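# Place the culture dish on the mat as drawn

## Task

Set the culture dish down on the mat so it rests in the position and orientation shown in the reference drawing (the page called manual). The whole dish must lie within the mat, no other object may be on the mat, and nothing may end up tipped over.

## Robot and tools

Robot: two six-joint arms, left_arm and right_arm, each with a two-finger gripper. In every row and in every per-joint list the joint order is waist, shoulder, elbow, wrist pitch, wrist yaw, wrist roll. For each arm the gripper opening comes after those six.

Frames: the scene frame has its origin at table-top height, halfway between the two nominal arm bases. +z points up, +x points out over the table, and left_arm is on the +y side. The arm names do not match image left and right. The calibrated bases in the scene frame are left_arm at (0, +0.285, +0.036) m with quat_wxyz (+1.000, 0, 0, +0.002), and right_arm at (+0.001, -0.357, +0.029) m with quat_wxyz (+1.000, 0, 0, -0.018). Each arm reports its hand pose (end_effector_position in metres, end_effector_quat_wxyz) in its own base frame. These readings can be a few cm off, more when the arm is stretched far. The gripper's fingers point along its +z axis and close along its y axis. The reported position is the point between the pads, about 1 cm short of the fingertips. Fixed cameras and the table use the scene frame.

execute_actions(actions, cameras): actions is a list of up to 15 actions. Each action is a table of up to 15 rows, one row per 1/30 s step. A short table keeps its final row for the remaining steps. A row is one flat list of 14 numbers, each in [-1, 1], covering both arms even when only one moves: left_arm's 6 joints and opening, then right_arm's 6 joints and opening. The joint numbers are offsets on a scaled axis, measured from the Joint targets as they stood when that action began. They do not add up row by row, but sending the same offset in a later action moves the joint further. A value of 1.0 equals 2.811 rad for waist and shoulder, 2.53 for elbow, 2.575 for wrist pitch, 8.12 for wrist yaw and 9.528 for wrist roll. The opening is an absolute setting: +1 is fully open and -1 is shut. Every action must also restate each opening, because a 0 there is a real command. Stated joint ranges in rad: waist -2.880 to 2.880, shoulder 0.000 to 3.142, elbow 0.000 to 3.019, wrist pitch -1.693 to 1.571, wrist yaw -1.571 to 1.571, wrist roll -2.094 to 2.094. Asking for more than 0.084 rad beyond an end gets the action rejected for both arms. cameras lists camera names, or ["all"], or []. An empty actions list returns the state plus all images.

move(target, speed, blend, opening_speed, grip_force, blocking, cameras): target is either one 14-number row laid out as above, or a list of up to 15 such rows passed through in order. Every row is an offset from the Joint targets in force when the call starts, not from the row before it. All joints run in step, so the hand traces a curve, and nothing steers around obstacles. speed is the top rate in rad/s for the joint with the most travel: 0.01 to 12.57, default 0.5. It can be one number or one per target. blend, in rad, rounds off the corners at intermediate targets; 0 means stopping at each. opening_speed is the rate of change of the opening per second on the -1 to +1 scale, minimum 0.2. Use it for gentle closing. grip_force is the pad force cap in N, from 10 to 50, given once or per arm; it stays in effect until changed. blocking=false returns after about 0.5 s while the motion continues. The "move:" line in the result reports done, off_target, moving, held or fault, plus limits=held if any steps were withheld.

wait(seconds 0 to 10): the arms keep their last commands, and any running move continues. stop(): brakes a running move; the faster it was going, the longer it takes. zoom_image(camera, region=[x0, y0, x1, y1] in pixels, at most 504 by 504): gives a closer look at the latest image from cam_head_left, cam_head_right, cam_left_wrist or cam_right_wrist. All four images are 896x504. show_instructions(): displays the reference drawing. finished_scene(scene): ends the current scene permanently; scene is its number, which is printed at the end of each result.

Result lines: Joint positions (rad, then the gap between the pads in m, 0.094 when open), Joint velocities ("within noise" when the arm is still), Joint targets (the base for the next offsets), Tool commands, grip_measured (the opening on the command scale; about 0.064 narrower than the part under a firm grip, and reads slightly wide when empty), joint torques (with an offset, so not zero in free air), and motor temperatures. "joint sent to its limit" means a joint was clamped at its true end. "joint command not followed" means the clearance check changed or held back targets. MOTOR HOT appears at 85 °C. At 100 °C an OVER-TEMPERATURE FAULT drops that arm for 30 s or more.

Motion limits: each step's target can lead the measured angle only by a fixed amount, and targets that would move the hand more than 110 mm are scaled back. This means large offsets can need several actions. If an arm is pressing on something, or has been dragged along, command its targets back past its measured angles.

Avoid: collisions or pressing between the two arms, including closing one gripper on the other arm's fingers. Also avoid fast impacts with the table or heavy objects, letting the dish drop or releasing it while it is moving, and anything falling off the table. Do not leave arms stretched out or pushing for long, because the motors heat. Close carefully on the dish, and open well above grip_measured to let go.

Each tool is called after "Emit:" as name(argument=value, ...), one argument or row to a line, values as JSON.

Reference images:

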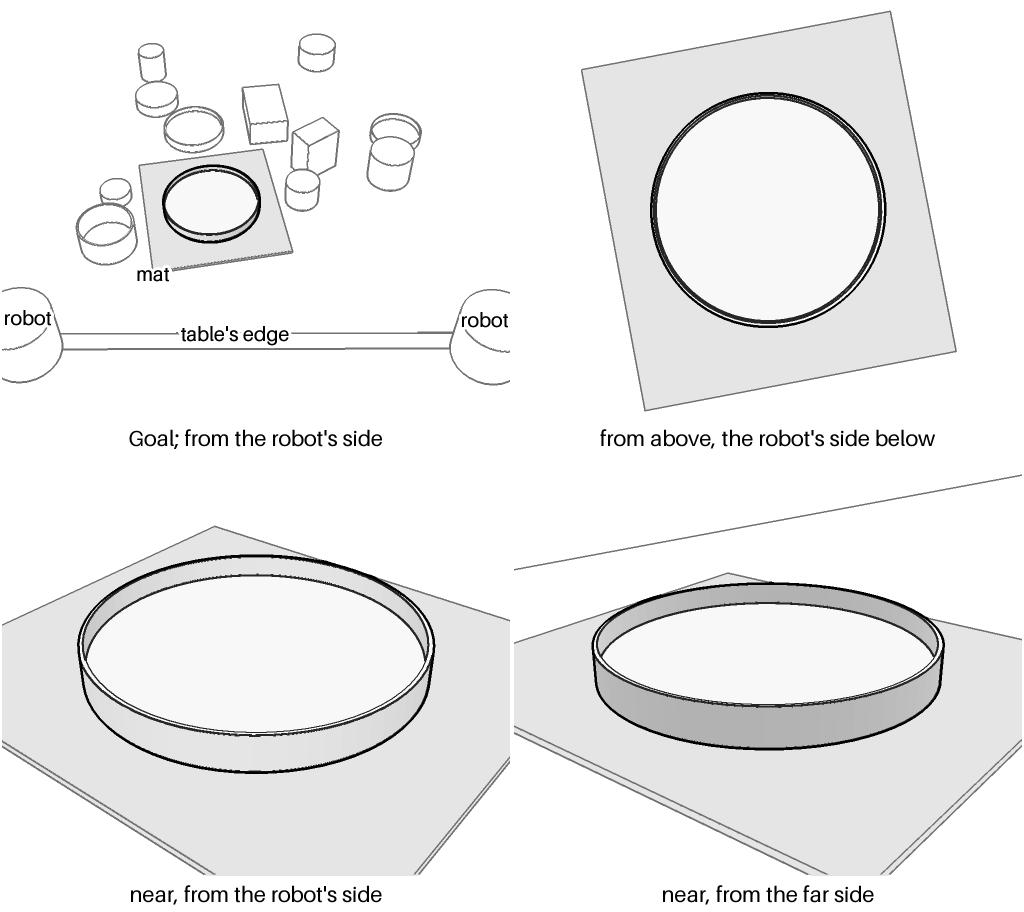

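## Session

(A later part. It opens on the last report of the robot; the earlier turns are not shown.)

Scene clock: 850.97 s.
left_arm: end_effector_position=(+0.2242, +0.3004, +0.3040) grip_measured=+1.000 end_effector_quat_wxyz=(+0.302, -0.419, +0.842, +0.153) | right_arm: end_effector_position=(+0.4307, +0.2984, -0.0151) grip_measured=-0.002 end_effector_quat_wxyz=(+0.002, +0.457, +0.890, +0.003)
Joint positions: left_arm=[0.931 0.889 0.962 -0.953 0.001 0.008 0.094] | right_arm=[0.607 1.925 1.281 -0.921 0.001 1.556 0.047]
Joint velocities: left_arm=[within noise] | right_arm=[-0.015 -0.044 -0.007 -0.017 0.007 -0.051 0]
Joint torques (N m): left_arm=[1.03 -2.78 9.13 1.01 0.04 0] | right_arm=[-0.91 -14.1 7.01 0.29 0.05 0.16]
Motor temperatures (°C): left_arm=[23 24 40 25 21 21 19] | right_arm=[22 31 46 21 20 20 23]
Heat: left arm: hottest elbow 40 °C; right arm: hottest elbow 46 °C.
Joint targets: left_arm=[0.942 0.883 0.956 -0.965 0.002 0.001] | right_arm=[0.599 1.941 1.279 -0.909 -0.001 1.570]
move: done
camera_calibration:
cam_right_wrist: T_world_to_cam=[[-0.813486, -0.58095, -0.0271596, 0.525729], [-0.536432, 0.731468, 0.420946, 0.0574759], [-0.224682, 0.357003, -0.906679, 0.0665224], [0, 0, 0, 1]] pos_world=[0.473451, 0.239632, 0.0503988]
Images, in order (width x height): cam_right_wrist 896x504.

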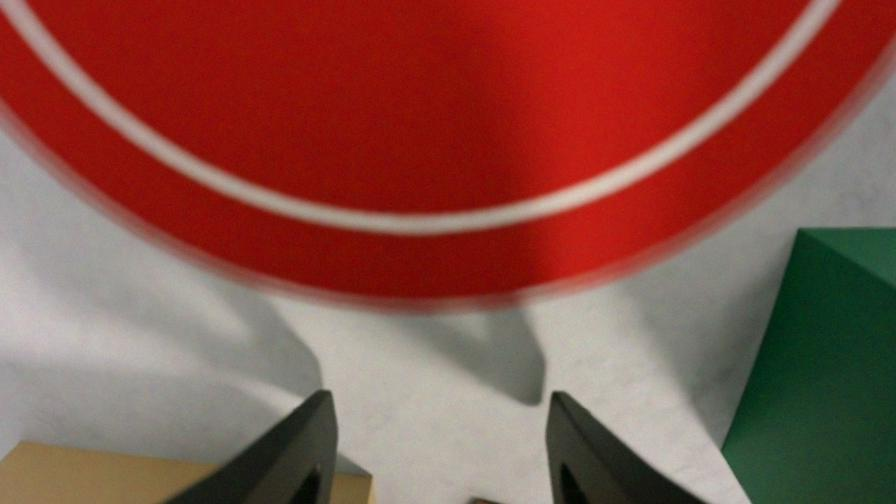

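Emit:
move(
  target=[
    [0,0,0,0,0,0,1,-0.0381,0.0212,0.0585,-0.0226,0,0,0],
    [0,0,0,0,0,0,1,-0.0808,0.0448,0.1032,-0.0409,0,0,0],
  ],
  speed=0.12,
  blend=[0.05,0],
  cameras=["cam_right_wrist","cam_head_right"],
)

Scene clock: 876.23 s.
left_arm: end_effector_position=(+0.2242, +0.3004, +0.3040) grip_measured=+1.000 end_effector_quat_wxyz=(+0.302, -0.419, +0.842, +0.153) | right_arm: end_effector_position=(+0.5407, +0.2178, -0.0126) grip_measured=-0.002 end_effector_quat_wxyz=(+0.002, +0.555, +0.832, +0.006)
Joint positions: left_arm=[0.931 0.889 0.962 -0.953 0.001 0.008 0.094] | right_arm=[0.382 2.045 1.491 -1.005 -0.004 1.559 0.047]
Joint torques (N m): left_arm=[1.03 -2.84 9.13 1.01 0.04 0] | right_arm=[-1.14 -15.91 11.29 -0.46 0.24 0.13]
Heat: left arm: hottest elbow 40 °C; right arm: hottest elbow 45 °C.
Joint targets: left_arm=[0.942 0.883 0.956 -0.965 0.002 0.001] | right_arm=[0.372 2.067 1.541 -1.014 -0.001 1.570]
move: off_target (right_arm); right_arm: the elbow is farthest, 0.049 rad from its target
camera_calibration:
cam_right_wrist: T_world_to_cam=[[-0.923387, -0.382457, -0.0329028, 0.584615], [-0.359211, 0.830665, 0.425397, 0.057092], [-0.135365, 0.404625, -0.904408, 0.0637533], [0, 0, 0, 1]] pos_world=[0.568964, 0.15037, 0.0526077]
Images, in order (width x height): cam_head_right 896x504, cam_right_wrist 896x504.

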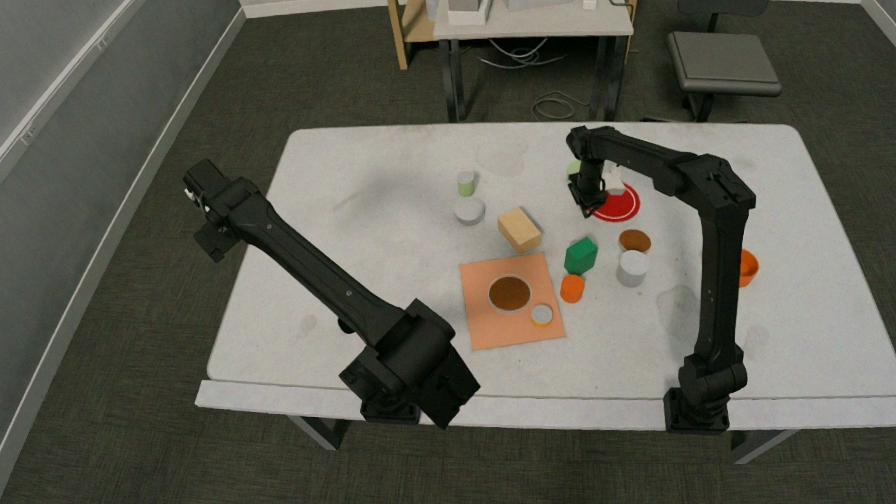

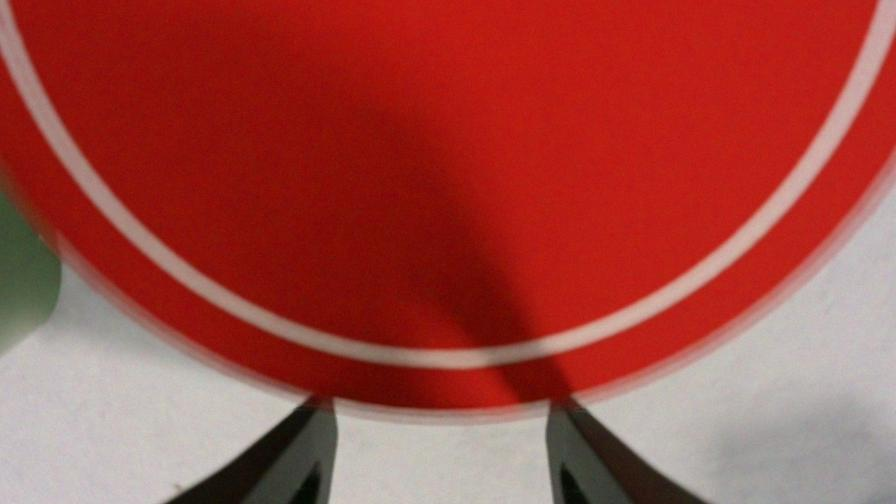

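Emit:
move(
  target=[0,0,0,0,0,0,1,-0.25,0,0,0,0,0,0],
  speed=0.15,
  cameras=["cam_right_wrist","cam_head_right"],
)

Scene clock: 887.57 s.
left_arm: end_effector_position=(+0.2242, +0.3004, +0.3040) grip_measured=+1.000 end_effector_quat_wxyz=(+0.302, -0.419, +0.842, +0.153) | right_arm: end_effector_position=(+0.5531, -0.1842, -0.0126) grip_measured=-0.002 end_effector_quat_wxyz=(+0.004, +0.808, +0.589, +0.005)
Joint positions: left_arm=[0.931 0.889 0.962 -0.953 0.001 0.008 0.094] | right_arm=[-0.322 2.045 1.491 -1.005 -0.005 1.559 0.047]
Joint torques (N m): left_arm=[1.03 -2.78 9.13 1.01 0.04 0] | right_arm=[-1.03 -15.85 11.28 -0.46 0.27 0.13]
Heat: left arm: hottest elbow 40 °C; right arm: hottest elbow 44 °C.
Joint targets: left_arm=[0.942 0.883 0.956 -0.965 0.002 0.001] | right_arm=[-0.331 2.067 1.541 -1.014 -0.001 1.570]
move: off_target (right_arm); right_arm: the elbow is farthest, 0.050 rad from its target
camera_calibration:
cam_right_wrist: T_world_to_cam=[[-0.951231, 0.306719, -0.0329005, 0.584545], [0.264243, 0.86521, 0.426131, 0.0569274], [0.159168, 0.396655, -0.904063, 0.0637499], [0, 0, 0, 1]] pos_world=[0.530848, -0.253832, 0.0526073]
Images, in order (width x height): cam_head_right 896x504, cam_right_wrist 896x504.

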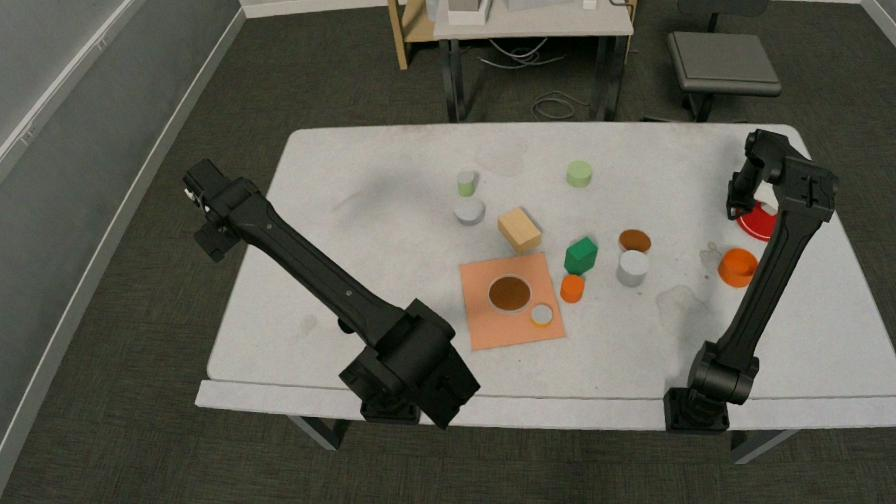

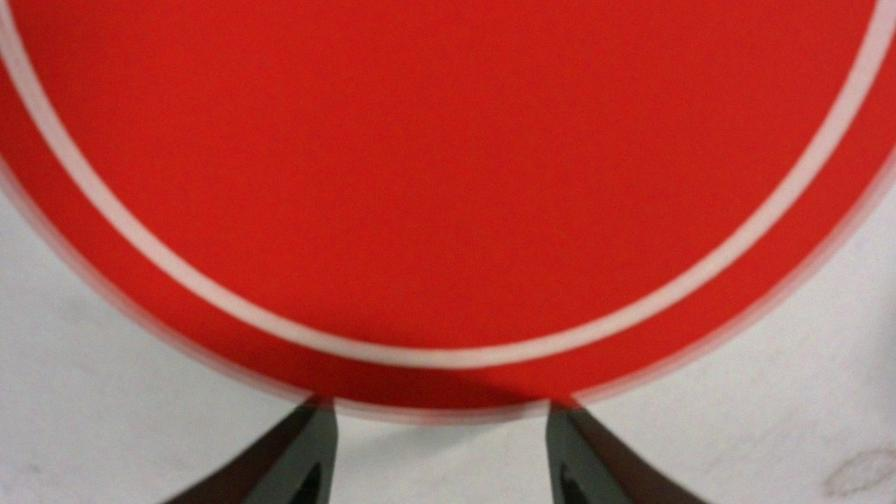

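Emit:
move(
  target=[0,0,0,0,0,0,1,-0.066,0,0,0,0,0,0],
  speed=0.12,
  cameras=["cam_head_right","cam_head_left"],
)

Emit:
zoom_image(
  camera="cam_head_right",
  region=[696, 120, 896, 320],
)

Scene clock: 899.50 s.
left_arm: end_effector_position=(+0.2242, +0.3004, +0.3040) grip_measured=+1.000 end_effector_quat_wxyz=(+0.302, -0.419, +0.842, +0.153) | right_arm: end_effector_position=(+0.5102, -0.2820, -0.0126) grip_measured=-0.002 end_effector_quat_wxyz=(+0.004, +0.858, +0.513, +0.005)
Joint positions: left_arm=[0.931 0.889 0.962 -0.953 0.001 0.008 0.094] | right_arm=[-0.506 2.045 1.491 -1.005 -0.005 1.559 0.047]
Joint torques (N m): left_arm=[1.03 -2.84 9.13 1.01 0.04 0] | right_arm=[-1.26 -15.85 11.28 -0.44 0.27 0.13]
Heat: left arm: hottest elbow 40 °C; right arm: hottest elbow 44 °C.
Joint targets: left_arm=[0.942 0.883 0.956 -0.965 0.002 0.001] | right_arm=[-0.516 2.067 1.541 -1.014 -0.001 1.570]
move: off_target (right_arm); right_arm: the elbow is farthest, 0.050 rad from its target
Images, in order (width x height): cam_head_left 896x504, cam_head_right 896x504.

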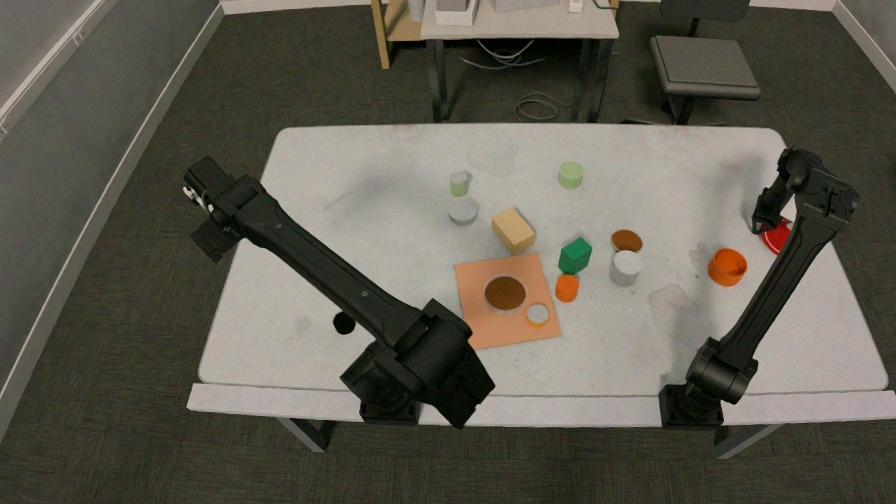

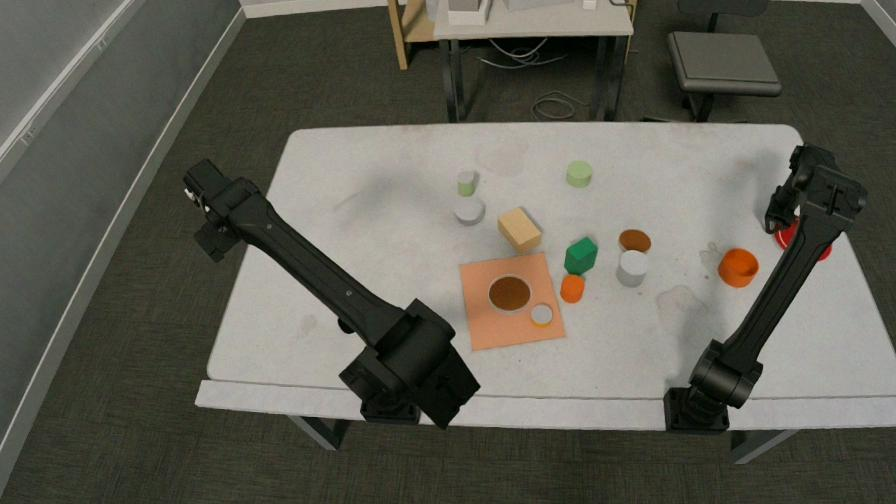

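Scaled by 2.520 from the camera's 896x504 image, which has a finer 1280x720 frame.

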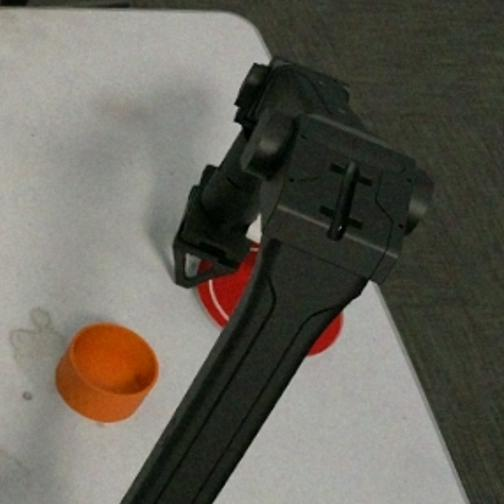

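Emit:
move(
  target=[0,0,0,0,0,0,1,0,-0.14,0,-0.1,0,0,0],
  speed=0.6,
  cameras=["cam_right_wrist"],
)

Scene clock: 918.67 s.
left_arm: end_effector_position=(+0.2242, +0.3004, +0.3040) grip_measured=+1.000 end_effector_quat_wxyz=(+0.302, -0.419, +0.842, +0.153) | right_arm: end_effector_position=(+0.4699, -0.2619, +0.1969) grip_measured=-0.002 end_effector_quat_wxyz=(+0.065, +0.857, +0.510, +0.040)
Joint positions: left_arm=[0.931 0.889 0.962 -0.953 0.001 0.008 0.094] | right_arm=[-0.509 1.659 1.502 -1.261 -0.003 1.559 0.047]
Joint torques (N m): left_arm=[1.03 -2.78 9.13 0.99 0.04 0] | right_arm=[-0.91 -12.81 11.84 -0.25 0.2 0.12]
Heat: left arm: hottest elbow 40 °C; right arm: hottest elbow 46 °C.
Joint targets: left_arm=[0.942 0.883 0.956 -0.965 0.002 0.001] | right_arm=[-0.516 1.673 1.541 -1.272 -0.001 1.570]
move: off_target (right_arm); right_arm: the elbow is farthest, 0.039 rad from its target
camera_calibration:
cam_right_wrist: T_world_to_cam=[[-0.865187, 0.470733, -0.172804, 0.566266], [0.368635, 0.83069, 0.417208, 0.000598515], [0.33994, 0.297262, -0.892231, 0.18379], [0, 0, 0, 1]] pos_world=[0.427228, -0.321691, 0.261586]
Images, in order (width x height): cam_right_wrist 896x504.

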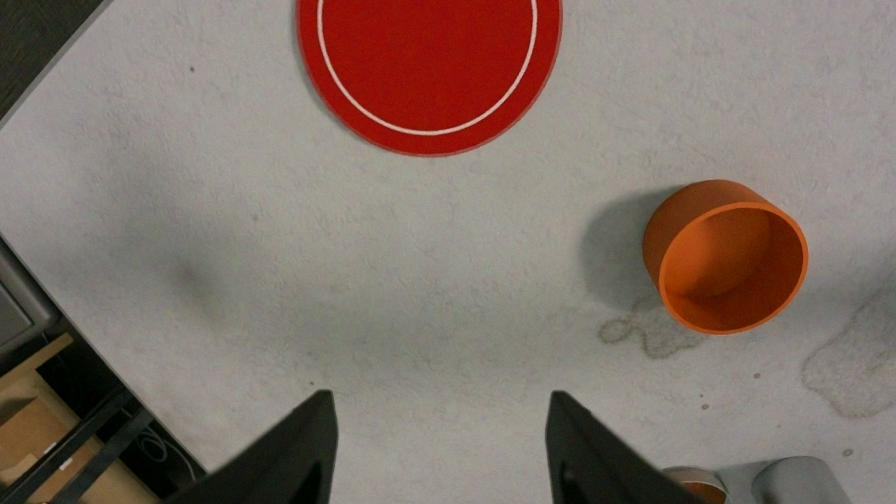

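Emit:
move(
  target=[
    [0,0,0,0,0,0,1,0.0142,0,0,0,0,0,0],
    [0,0,0,0,0,0,1,0.0142,0.14,0,0.1,0,0,0],
    [0,0,0,0,0,0,1,-0.066,0.14,0,0.1,0,0,0],
    [0,0,0,0,0,0,1,-0.066,0,0,0,0,0,0],
  ],
  speed=[0.3,0.4,0.12,0.5],
  cameras=["cam_right_wrist"],
)

Scene clock: 943.87 s.
left_arm: end_effector_position=(+0.2242, +0.3004, +0.3040) grip_measured=+1.000 end_effector_quat_wxyz=(+0.302, -0.419, +0.842, +0.153) | right_arm: end_effector_position=(+0.4141, -0.3448, +0.1924) grip_measured=-0.002 end_effector_quat_wxyz=(+0.065, +0.901, +0.429, +0.031)
Joint positions: left_arm=[0.931 0.889 0.962 -0.953 0.001 0.008 0.094] | right_arm=[-0.694 1.669 1.504 -1.262 -0.003 1.559 0.047]
Joint torques (N m): left_arm=[1.03 -2.84 9.11 0.99 0.04 0] | right_arm=[-0.91 -13.86 11.71 -0.27 0.21 0.12]
Heat: left arm: hottest elbow 40 °C; right arm: hottest elbow 47 °C.
Joint targets: left_arm=[0.942 0.883 0.956 -0.965 0.002 0.001] | right_arm=[-0.702 1.673 1.540 -1.272 -0.001 1.570]
move: off_target (right_arm); right_arm: the elbow is farthest, 0.037 rad from its target
camera_calibration:
cam_right_wrist: T_world_to_cam=[[-0.764504, 0.623471, -0.163759, 0.565438], [0.518695, 0.745815, 0.417991, 0.000340118], [0.382739, 0.234615, -0.89357, 0.184334], [0, 0, 0, 1]] pos_world=[0.361552, -0.396036, 0.257168]
Images, in order (width x height): cam_right_wrist 896x504.

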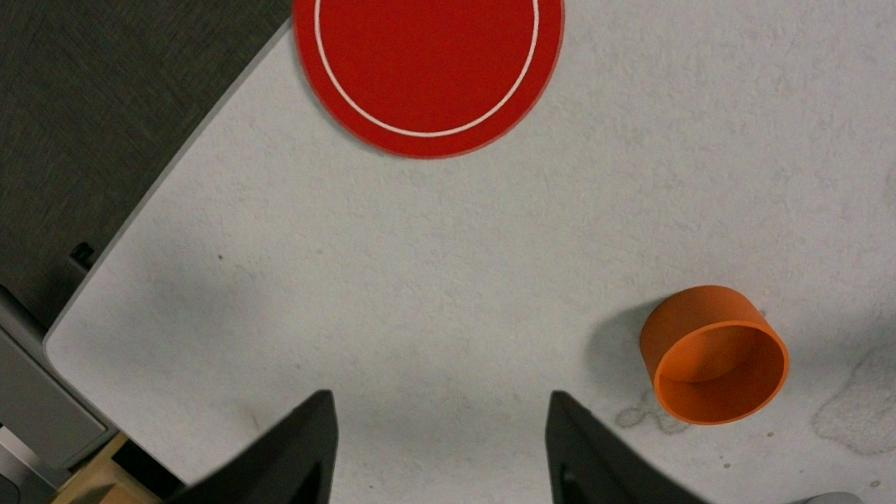

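Emit:
move(
  target=[
    [0,0,0,0,0,0,1,0.0142,0,0,0,0,0,0],
    [0,0,0,0,0,0,1,0.0142,0.14,0,0.1,0,0,0],
    [0,0,0,0,0,0,1,-0.0185,0.14,0,0.1,0,0,0],
    [0,0,0,0,0,0,1,0.0142,0.14,0,0.1,0,0,0],
    [0,0,0,0,0,0,1,0.0142,0,0,0,0,0,0],
  ],
  speed=[0.3,0.4,0.08,0.2,0.5],
  cameras=["cam_right_wrist"],
)

Scene clock: 1094.87 s.
left_arm: end_effector_position=(+0.2242, +0.3004, +0.3040) grip_measured=+1.000 end_effector_quat_wxyz=(+0.302, -0.419, +0.842, +0.153) | right_arm: end_effector_position=(+0.4274, -0.3284, +0.1923) grip_measured=-0.002 end_effector_quat_wxyz=(+0.064, +0.892, +0.446, +0.032)
Joint positions: left_arm=[0.931 0.889 0.962 -0.953 0.001 0.008 0.094] | right_arm=[-0.655 1.67 1.504 -1.262 -0.002 1.559 0.047]
Joint torques (N m): left_arm=[1.03 -2.78 9.13 1.01 0.04 0] | right_arm=[-0.91 -13.39 11.73 -0.27 0.17 0.12]
Motor temperatures (°C): left_arm=[22 24 41 24 21 21 19] | right_arm=[22 28 54 21 20 20 22]
Heat: left arm: hottest elbow 41 °C; right arm: hottest elbow 54 °C.
Joint targets: left_arm=[0.942 0.883 0.956 -0.965 0.002 0.001] | right_arm=[-0.662 1.673 1.541 -1.272 -0.001 1.570]
move: off_target (right_arm); right_arm: the elbow is farthest, 0.036 rad from its target
camera_calibration:
cam_right_wrist: T_world_to_cam=[[-0.788421, 0.592949, -0.163717, 0.565593], [0.48928, 0.765801, 0.417317, 0.000559576], [0.372823, 0.248918, -0.893892, 0.184367], [0, 0, 0, 1]] pos_world=[0.376915, -0.381689, 0.257169]
Images, in order (width x height): cam_right_wrist 896x504.

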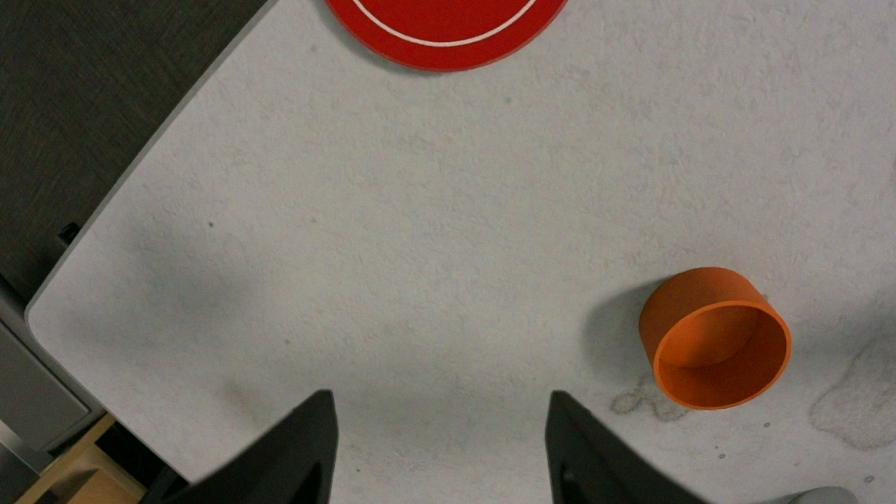

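Emit:
move(
  target=[
    [0,0,0,0,0,0,1,-0.12,-0.06,0,0.33,-0.1,-0.04,0.4],
    [0,0,0,0,0,0,1,-0.2675,0.0985,-0.0708,0.6493,-0.1846,-0.063,0.4],
  ],
  speed=0.8,
  blend=[0.2,0],
  cameras=["all"],
)

Scene clock: 1116.53 s.
left_arm: end_effector_position=(+0.2242, +0.3004, +0.3040) grip_measured=+1.000 end_effector_quat_wxyz=(+0.302, -0.419, +0.842, +0.153) | right_arm: end_effector_position=(+0.2646, -0.5938, +0.2305) grip_measured=+0.398 end_effector_quat_wxyz=(+0.566, +0.375, +0.606, +0.415)
Joint positions: left_arm=[0.931 0.889 0.962 -0.953 0.001 0.008 0.094] | right_arm=[-1.421 1.943 1.359 0.382 -1.498 0.985 0.066]
Joint torques (N m): left_arm=[1.03 -2.84 9.13 0.99 0.04 0] | right_arm=[0.15 -16.56 8.59 1.46 -0.17 -0.16]
Motor temperatures (°C): left_arm=[22 23 41 24 21 21 19] | right_arm=[22 29 55 21 20 20 22]
Heat: left arm: hottest elbow 41 °C; right arm: hottest elbow 55 °C.
Joint targets: left_arm=[0.942 0.883 0.956 -0.965 0.002 0.001] | right_arm=[-1.414 1.950 1.361 0.400 -1.500 0.970]
move: done
camera_calibration:
cam_left_wrist: T_world_to_cam=[[0.81098, -0.584963, 0.0114066, -0.0113766], [-0.564297, -0.78718, -0.24883, 0.472734], [0.154536, 0.19536, -0.96848, 0.286524], [0, 0, 0, 1]] pos_world=[0.23171, 0.309496, 0.395253]
cam_right_wrist: T_world_to_cam=[[0.0363703, -0.372309, -0.927396, -0.0146014], [-0.491184, 0.801518, -0.341038, 0.722868], [0.870296, 0.467926, -0.153721, 0.173005], [0, 0, 0, 1]] pos_world=[0.205027, -0.665782, 0.259579]

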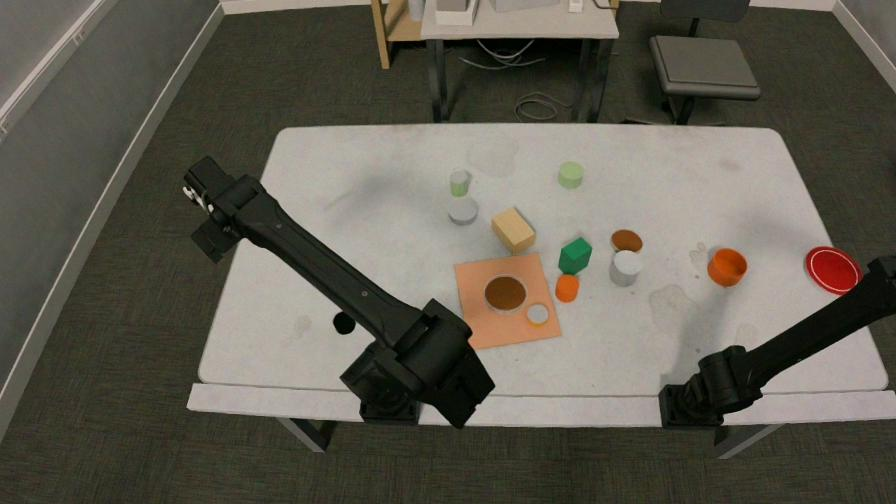

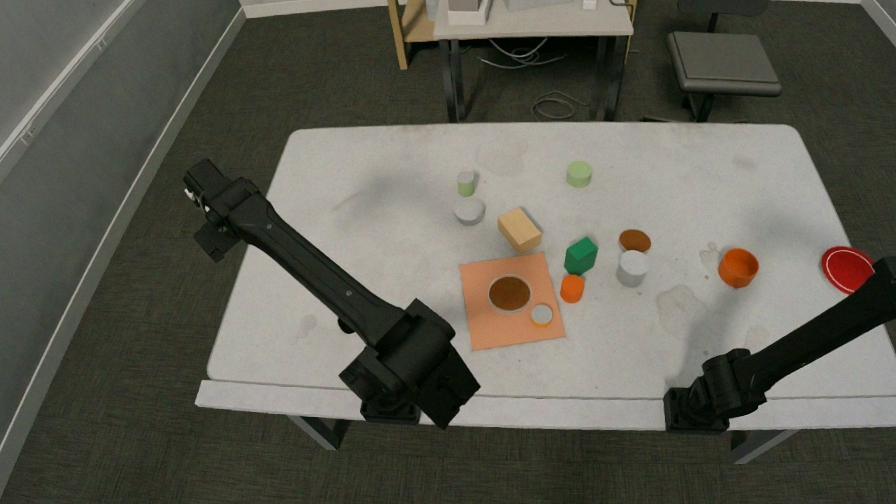

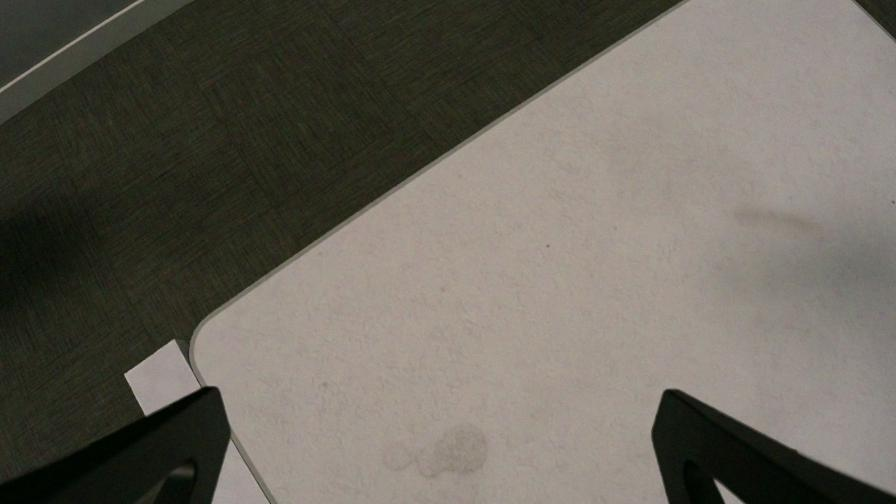

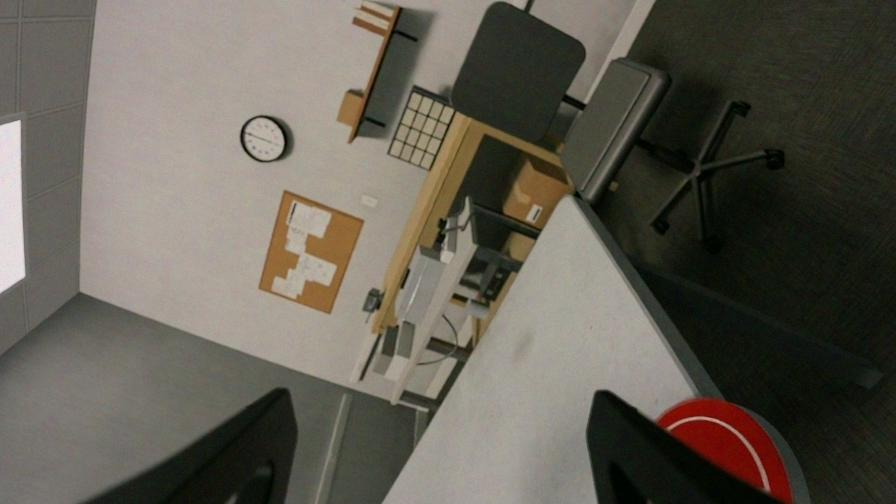

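Emit:
zoom_image(
  camera="cam_right_wrist",
  region=[596, 330, 846, 504],
)

Emit:
zoom_image(
  camera="cam_head_left",
  region=[756, 200, 896, 340],
)

Scaled by 2.016 from the camera's 896x504 image, which has a finer 1280x720 frame.

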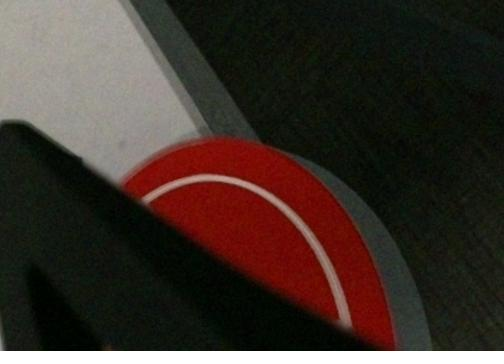

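Scaled by 3.600 from the camera's 896x504 image, which has a finer 1280x720 frame.

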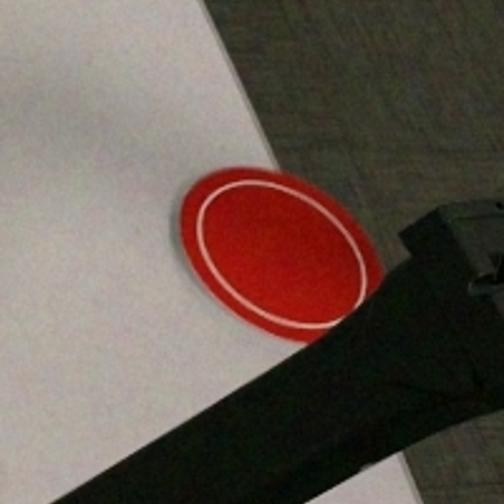

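Emit:
move(
  target=[0,0,0,0,0,0,1,-0.0128,0.13,0,0,0,0,0.4],
  speed=0.4,
  cameras=["cam_right_wrist","cam_head_left"],
)

Emit:
zoom_image(
  camera="cam_right_wrist",
  region=[480, 200, 896, 504],
)

Scene clock: 1138.20 s.
left_arm: end_effector_position=(+0.2242, +0.3004, +0.3040) grip_measured=+1.000 end_effector_quat_wxyz=(+0.302, -0.419, +0.842, +0.153) | right_arm: end_effector_position=(+0.2501, -0.5954, +0.0068) grip_measured=+0.398 end_effector_quat_wxyz=(+0.480, +0.486, +0.532, +0.500)
Joint positions: left_arm=[0.931 0.889 0.962 -0.953 0.001 0.008 0.094] | right_arm=[-1.444 2.311 1.359 0.387 -1.499 0.983 0.066]
Joint torques (N m): left_arm=[1.03 -2.78 9.11 0.99 0.04 0] | right_arm=[-0.73 -18.49 6.38 1.22 -0.39 -0.15]
Heat: left arm: hottest elbow 41 °C; right arm: hottest elbow 53 °C.
Joint targets: left_arm=[0.942 0.883 0.956 -0.965 0.002 0.001] | right_arm=[-1.450 2.315 1.361 0.400 -1.500 0.970]
move: done
camera_calibration:
cam_right_wrist: T_world_to_cam=[[-0.0162893, -0.0235607, -0.99959, -0.000709403], [-0.481116, 0.876563, -0.0128207, 0.680765], [0.876505, 0.48071, -0.0256141, 0.157203], [0, 0, 0, 1]] pos_world=[0.189726, -0.672319, 0.0120454]
Images, in order (width x height): cam_head_left 896x504, cam_right_wrist 896x504.

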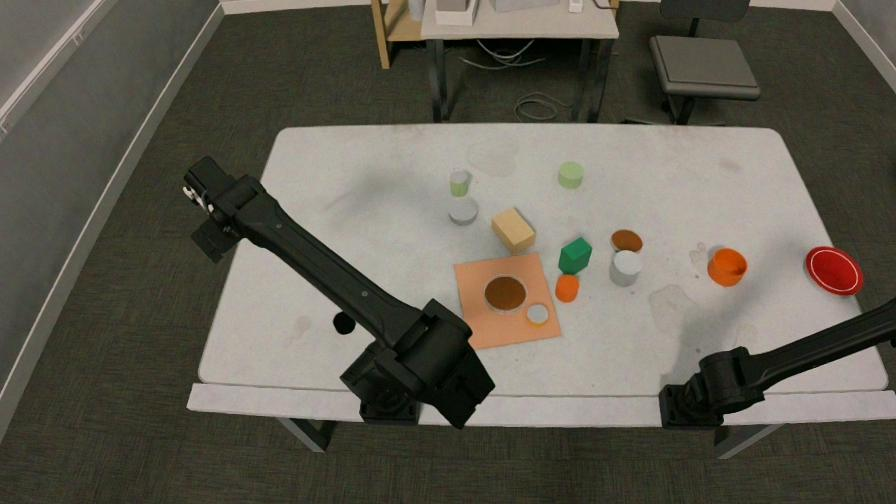

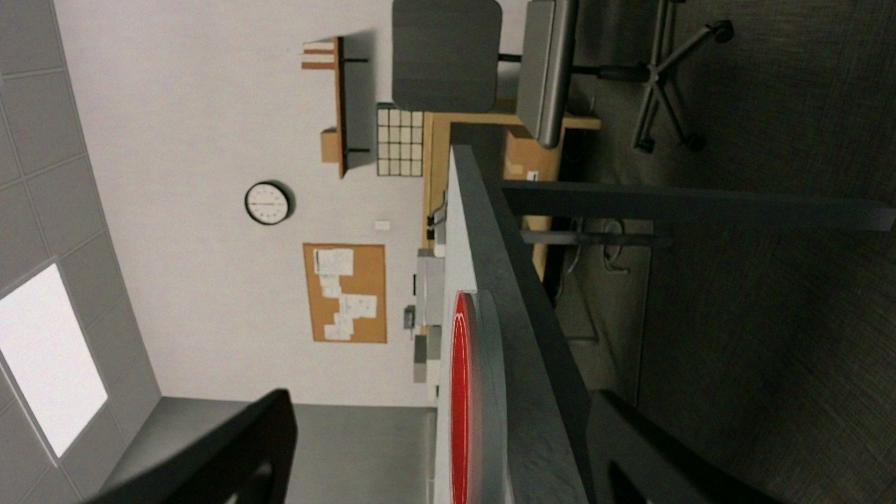

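Scaled by 1.212 from the camera's 896x504 image, which has a finer 1280x720 frame.

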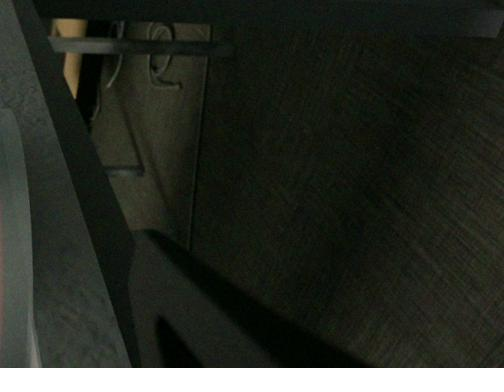

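Emit:
move(
  target=[0,0,0,0,0,0,1,0,0.0109,-0.016,0.0136,0,0,0.4],
  speed=0.2,
  cameras=["cam_right_wrist"],
)

Scene clock: 1173.93 s.
left_arm: end_effector_position=(+0.2242, +0.3004, +0.3040) grip_measured=+1.000 end_effector_quat_wxyz=(+0.302, -0.419, +0.842, +0.153) | right_arm: end_effector_position=(+0.2484, -0.5816, -0.0116) grip_measured=+0.398 end_effector_quat_wxyz=(+0.474, +0.492, +0.527, +0.505)
Joint positions: left_arm=[0.931 0.889 0.962 -0.953 0.001 0.008 0.094] | right_arm=[-1.444 2.328 1.323 0.419 -1.499 0.983 0.066]
Joint torques (N m): left_arm=[1.03 -2.84 9.14 1.01 0.04 0] | right_arm=[-0.73 -17.44 5.61 1.36 -0.41 -0.15]
Motor temperatures (°C): left_arm=[22 23 41 24 21 21 19] | right_arm=[22 35 46 21 21 20 22]
Heat: left arm: hottest elbow 41 °C; right arm: hottest elbow 46 °C.
Joint targets: left_arm=[0.942 0.883 0.956 -0.965 0.002 0.001] | right_arm=[-1.450 2.346 1.321 0.435 -1.500 0.970]
move: done
camera_calibration:
cam_right_wrist: T_world_to_cam=[[-0.0190449, -0.00195601, -0.999817, -0.00557098], [-0.481154, 0.876605, 0.00745023, 0.66783], [0.876429, 0.481208, -0.0176359, 0.15197], [0, 0, 0, 1]] pos_world=[0.188032, -0.658563, -0.00786531]
Images, in order (width x height): cam_right_wrist 896x504.

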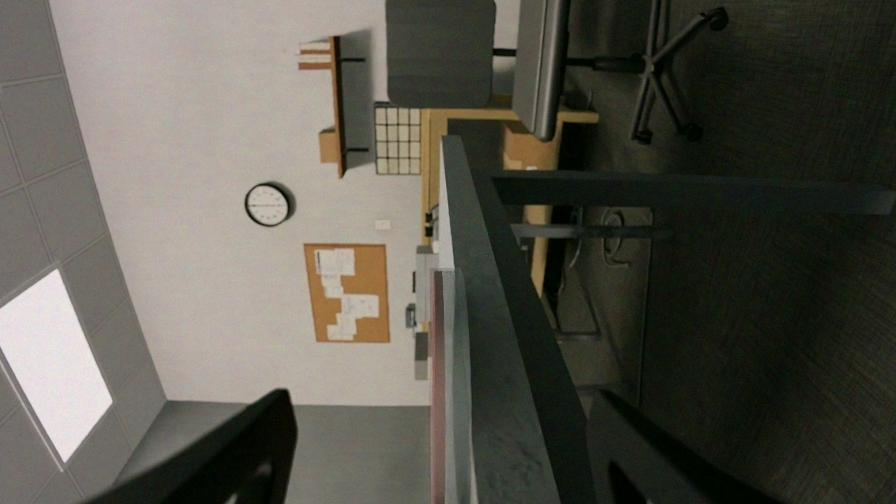

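Emit:
move(
  target=[0,0,0,0,0,0,1,0.043,0.0046,0,-0.003,0,0,0.4],
  speed=0.12,
  cameras=["cam_right_wrist","cam_head_left"],
)

Scene clock: 1185.33 s.
left_arm: end_effector_position=(+0.2242, +0.3004, +0.3040) grip_measured=+1.000 end_effector_quat_wxyz=(+0.302, -0.419, +0.842, +0.153) | right_arm: end_effector_position=(+0.3114, -0.5491, -0.0165) grip_measured=+0.398 end_effector_quat_wxyz=(+0.443, +0.464, +0.552, +0.533)
Joint positions: left_arm=[0.931 0.889 0.962 -0.953 0.001 0.008 0.094] | right_arm=[-1.333 2.337 1.323 0.419 -1.499 0.983 0.066]
Joint torques (N m): left_arm=[1.08 -2.78 9.13 0.99 0.04 0] | right_arm=[0.03 -16.85 5.55 1.06 -0.41 -0.15]
Heat: left arm: hottest elbow 41 °C; right arm: hottest elbow 44 °C.
Joint targets: left_arm=[0.942 0.883 0.956 -0.965 0.002 0.001] | right_arm=[-1.329 2.359 1.321 0.428 -1.500 0.970]
move: done
camera_calibration:
cam_right_wrist: T_world_to_cam=[[-0.0207162, 0.00404128, -0.999777, -0.00542505], [-0.575883, 0.81739, 0.0152368, 0.666784], [0.817269, 0.576071, -0.0146059, 0.151573], [0, 0, 0, 1]] pos_world=[0.260001, -0.632317, -0.0133696]
Images, in order (width x height): cam_head_left 896x504, cam_right_wrist 896x504.

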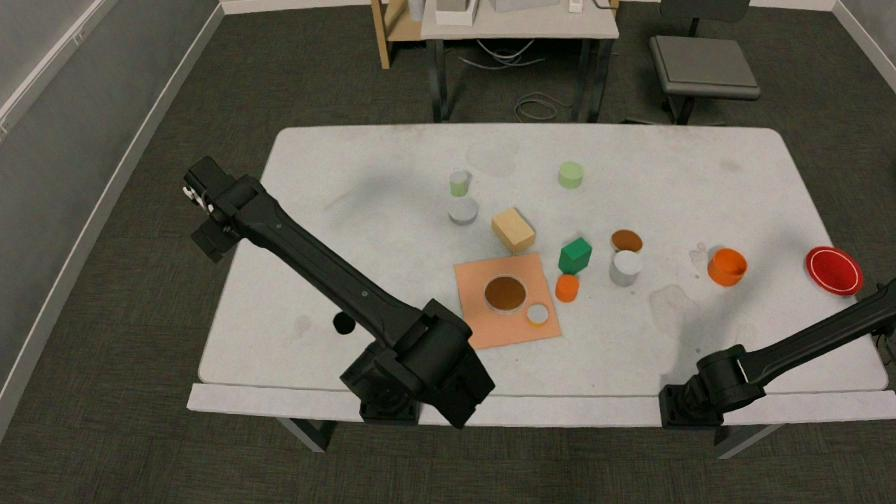

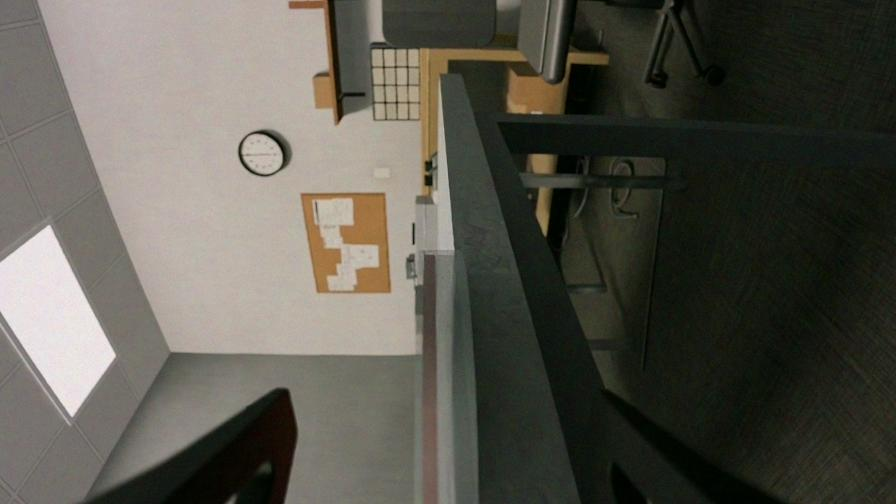

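Emit:
move(
  target=[0,0,0,0,0,0,1,0.0335,0.001,0,0,0,0,0.4],
  speed=0.08,
  cameras=["cam_right_wrist","cam_head_left"],
)

Emit:
zoom_image(
  camera="cam_head_left",
  region=[756, 200, 896, 340],
)

Scene clock: 1195.60 s.
left_arm: end_effector_position=(+0.2242, +0.3004, +0.3040) grip_measured=+1.000 end_effector_quat_wxyz=(+0.302, -0.419, +0.842, +0.153) | right_arm: end_effector_position=(+0.3593, -0.5188, -0.0176) grip_measured=+0.398 end_effector_quat_wxyz=(+0.418, +0.439, +0.572, +0.552)
Joint positions: left_arm=[0.931 0.889 0.962 -0.953 0.001 0.008 0.094] | right_arm=[-1.243 2.339 1.323 0.419 -1.498 0.981 0.066]
Joint torques (N m): left_arm=[1.03 -2.78 9.13 0.99 0.04 0] | right_arm=[0.38 -16.79 5.53 1.06 -0.42 -0.13]
Heat: left arm: hottest elbow 42 °C; right arm: hottest elbow 43 °C.
Joint targets: left_arm=[0.942 0.883 0.956 -0.965 0.002 0.001] | right_arm=[-1.235 2.362 1.321 0.428 -1.500 0.970]
move: done
camera_calibration:
cam_right_wrist: T_world_to_cam=[[-0.0212901, 0.0020571, -0.999771, -0.00650276], [-0.64658, 0.762692, 0.0153382, 0.666642], [0.762549, 0.646759, -0.0149077, 0.151389], [0, 0, 0, 1]] pos_world=[0.315458, -0.606341, -0.0144695]
Images, in order (width x height): cam_head_left 896x504, cam_right_wrist 896x504.

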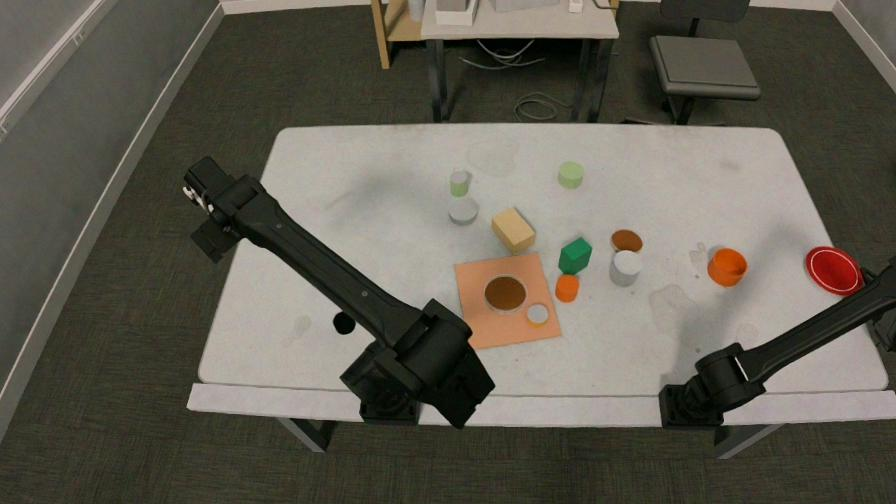

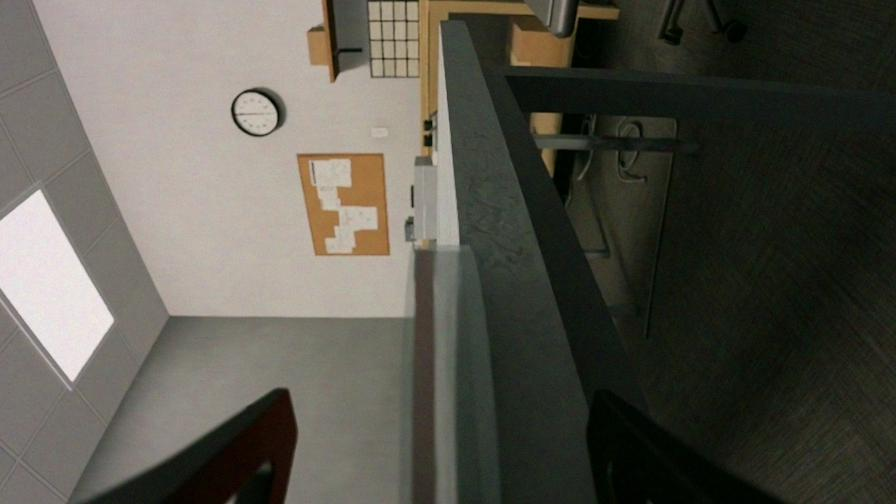

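Scaled by 3.600 from the camera's 896x504 image, which has a finer 1280x720 frame.

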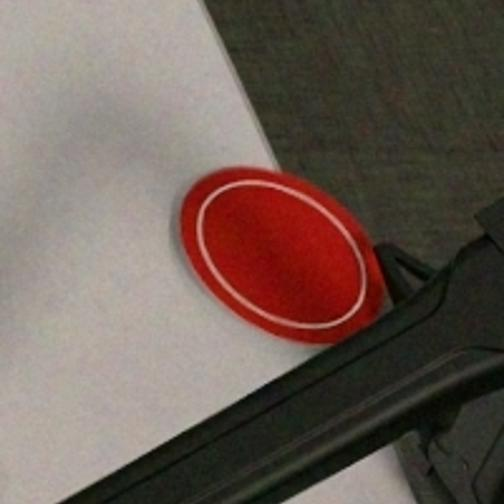

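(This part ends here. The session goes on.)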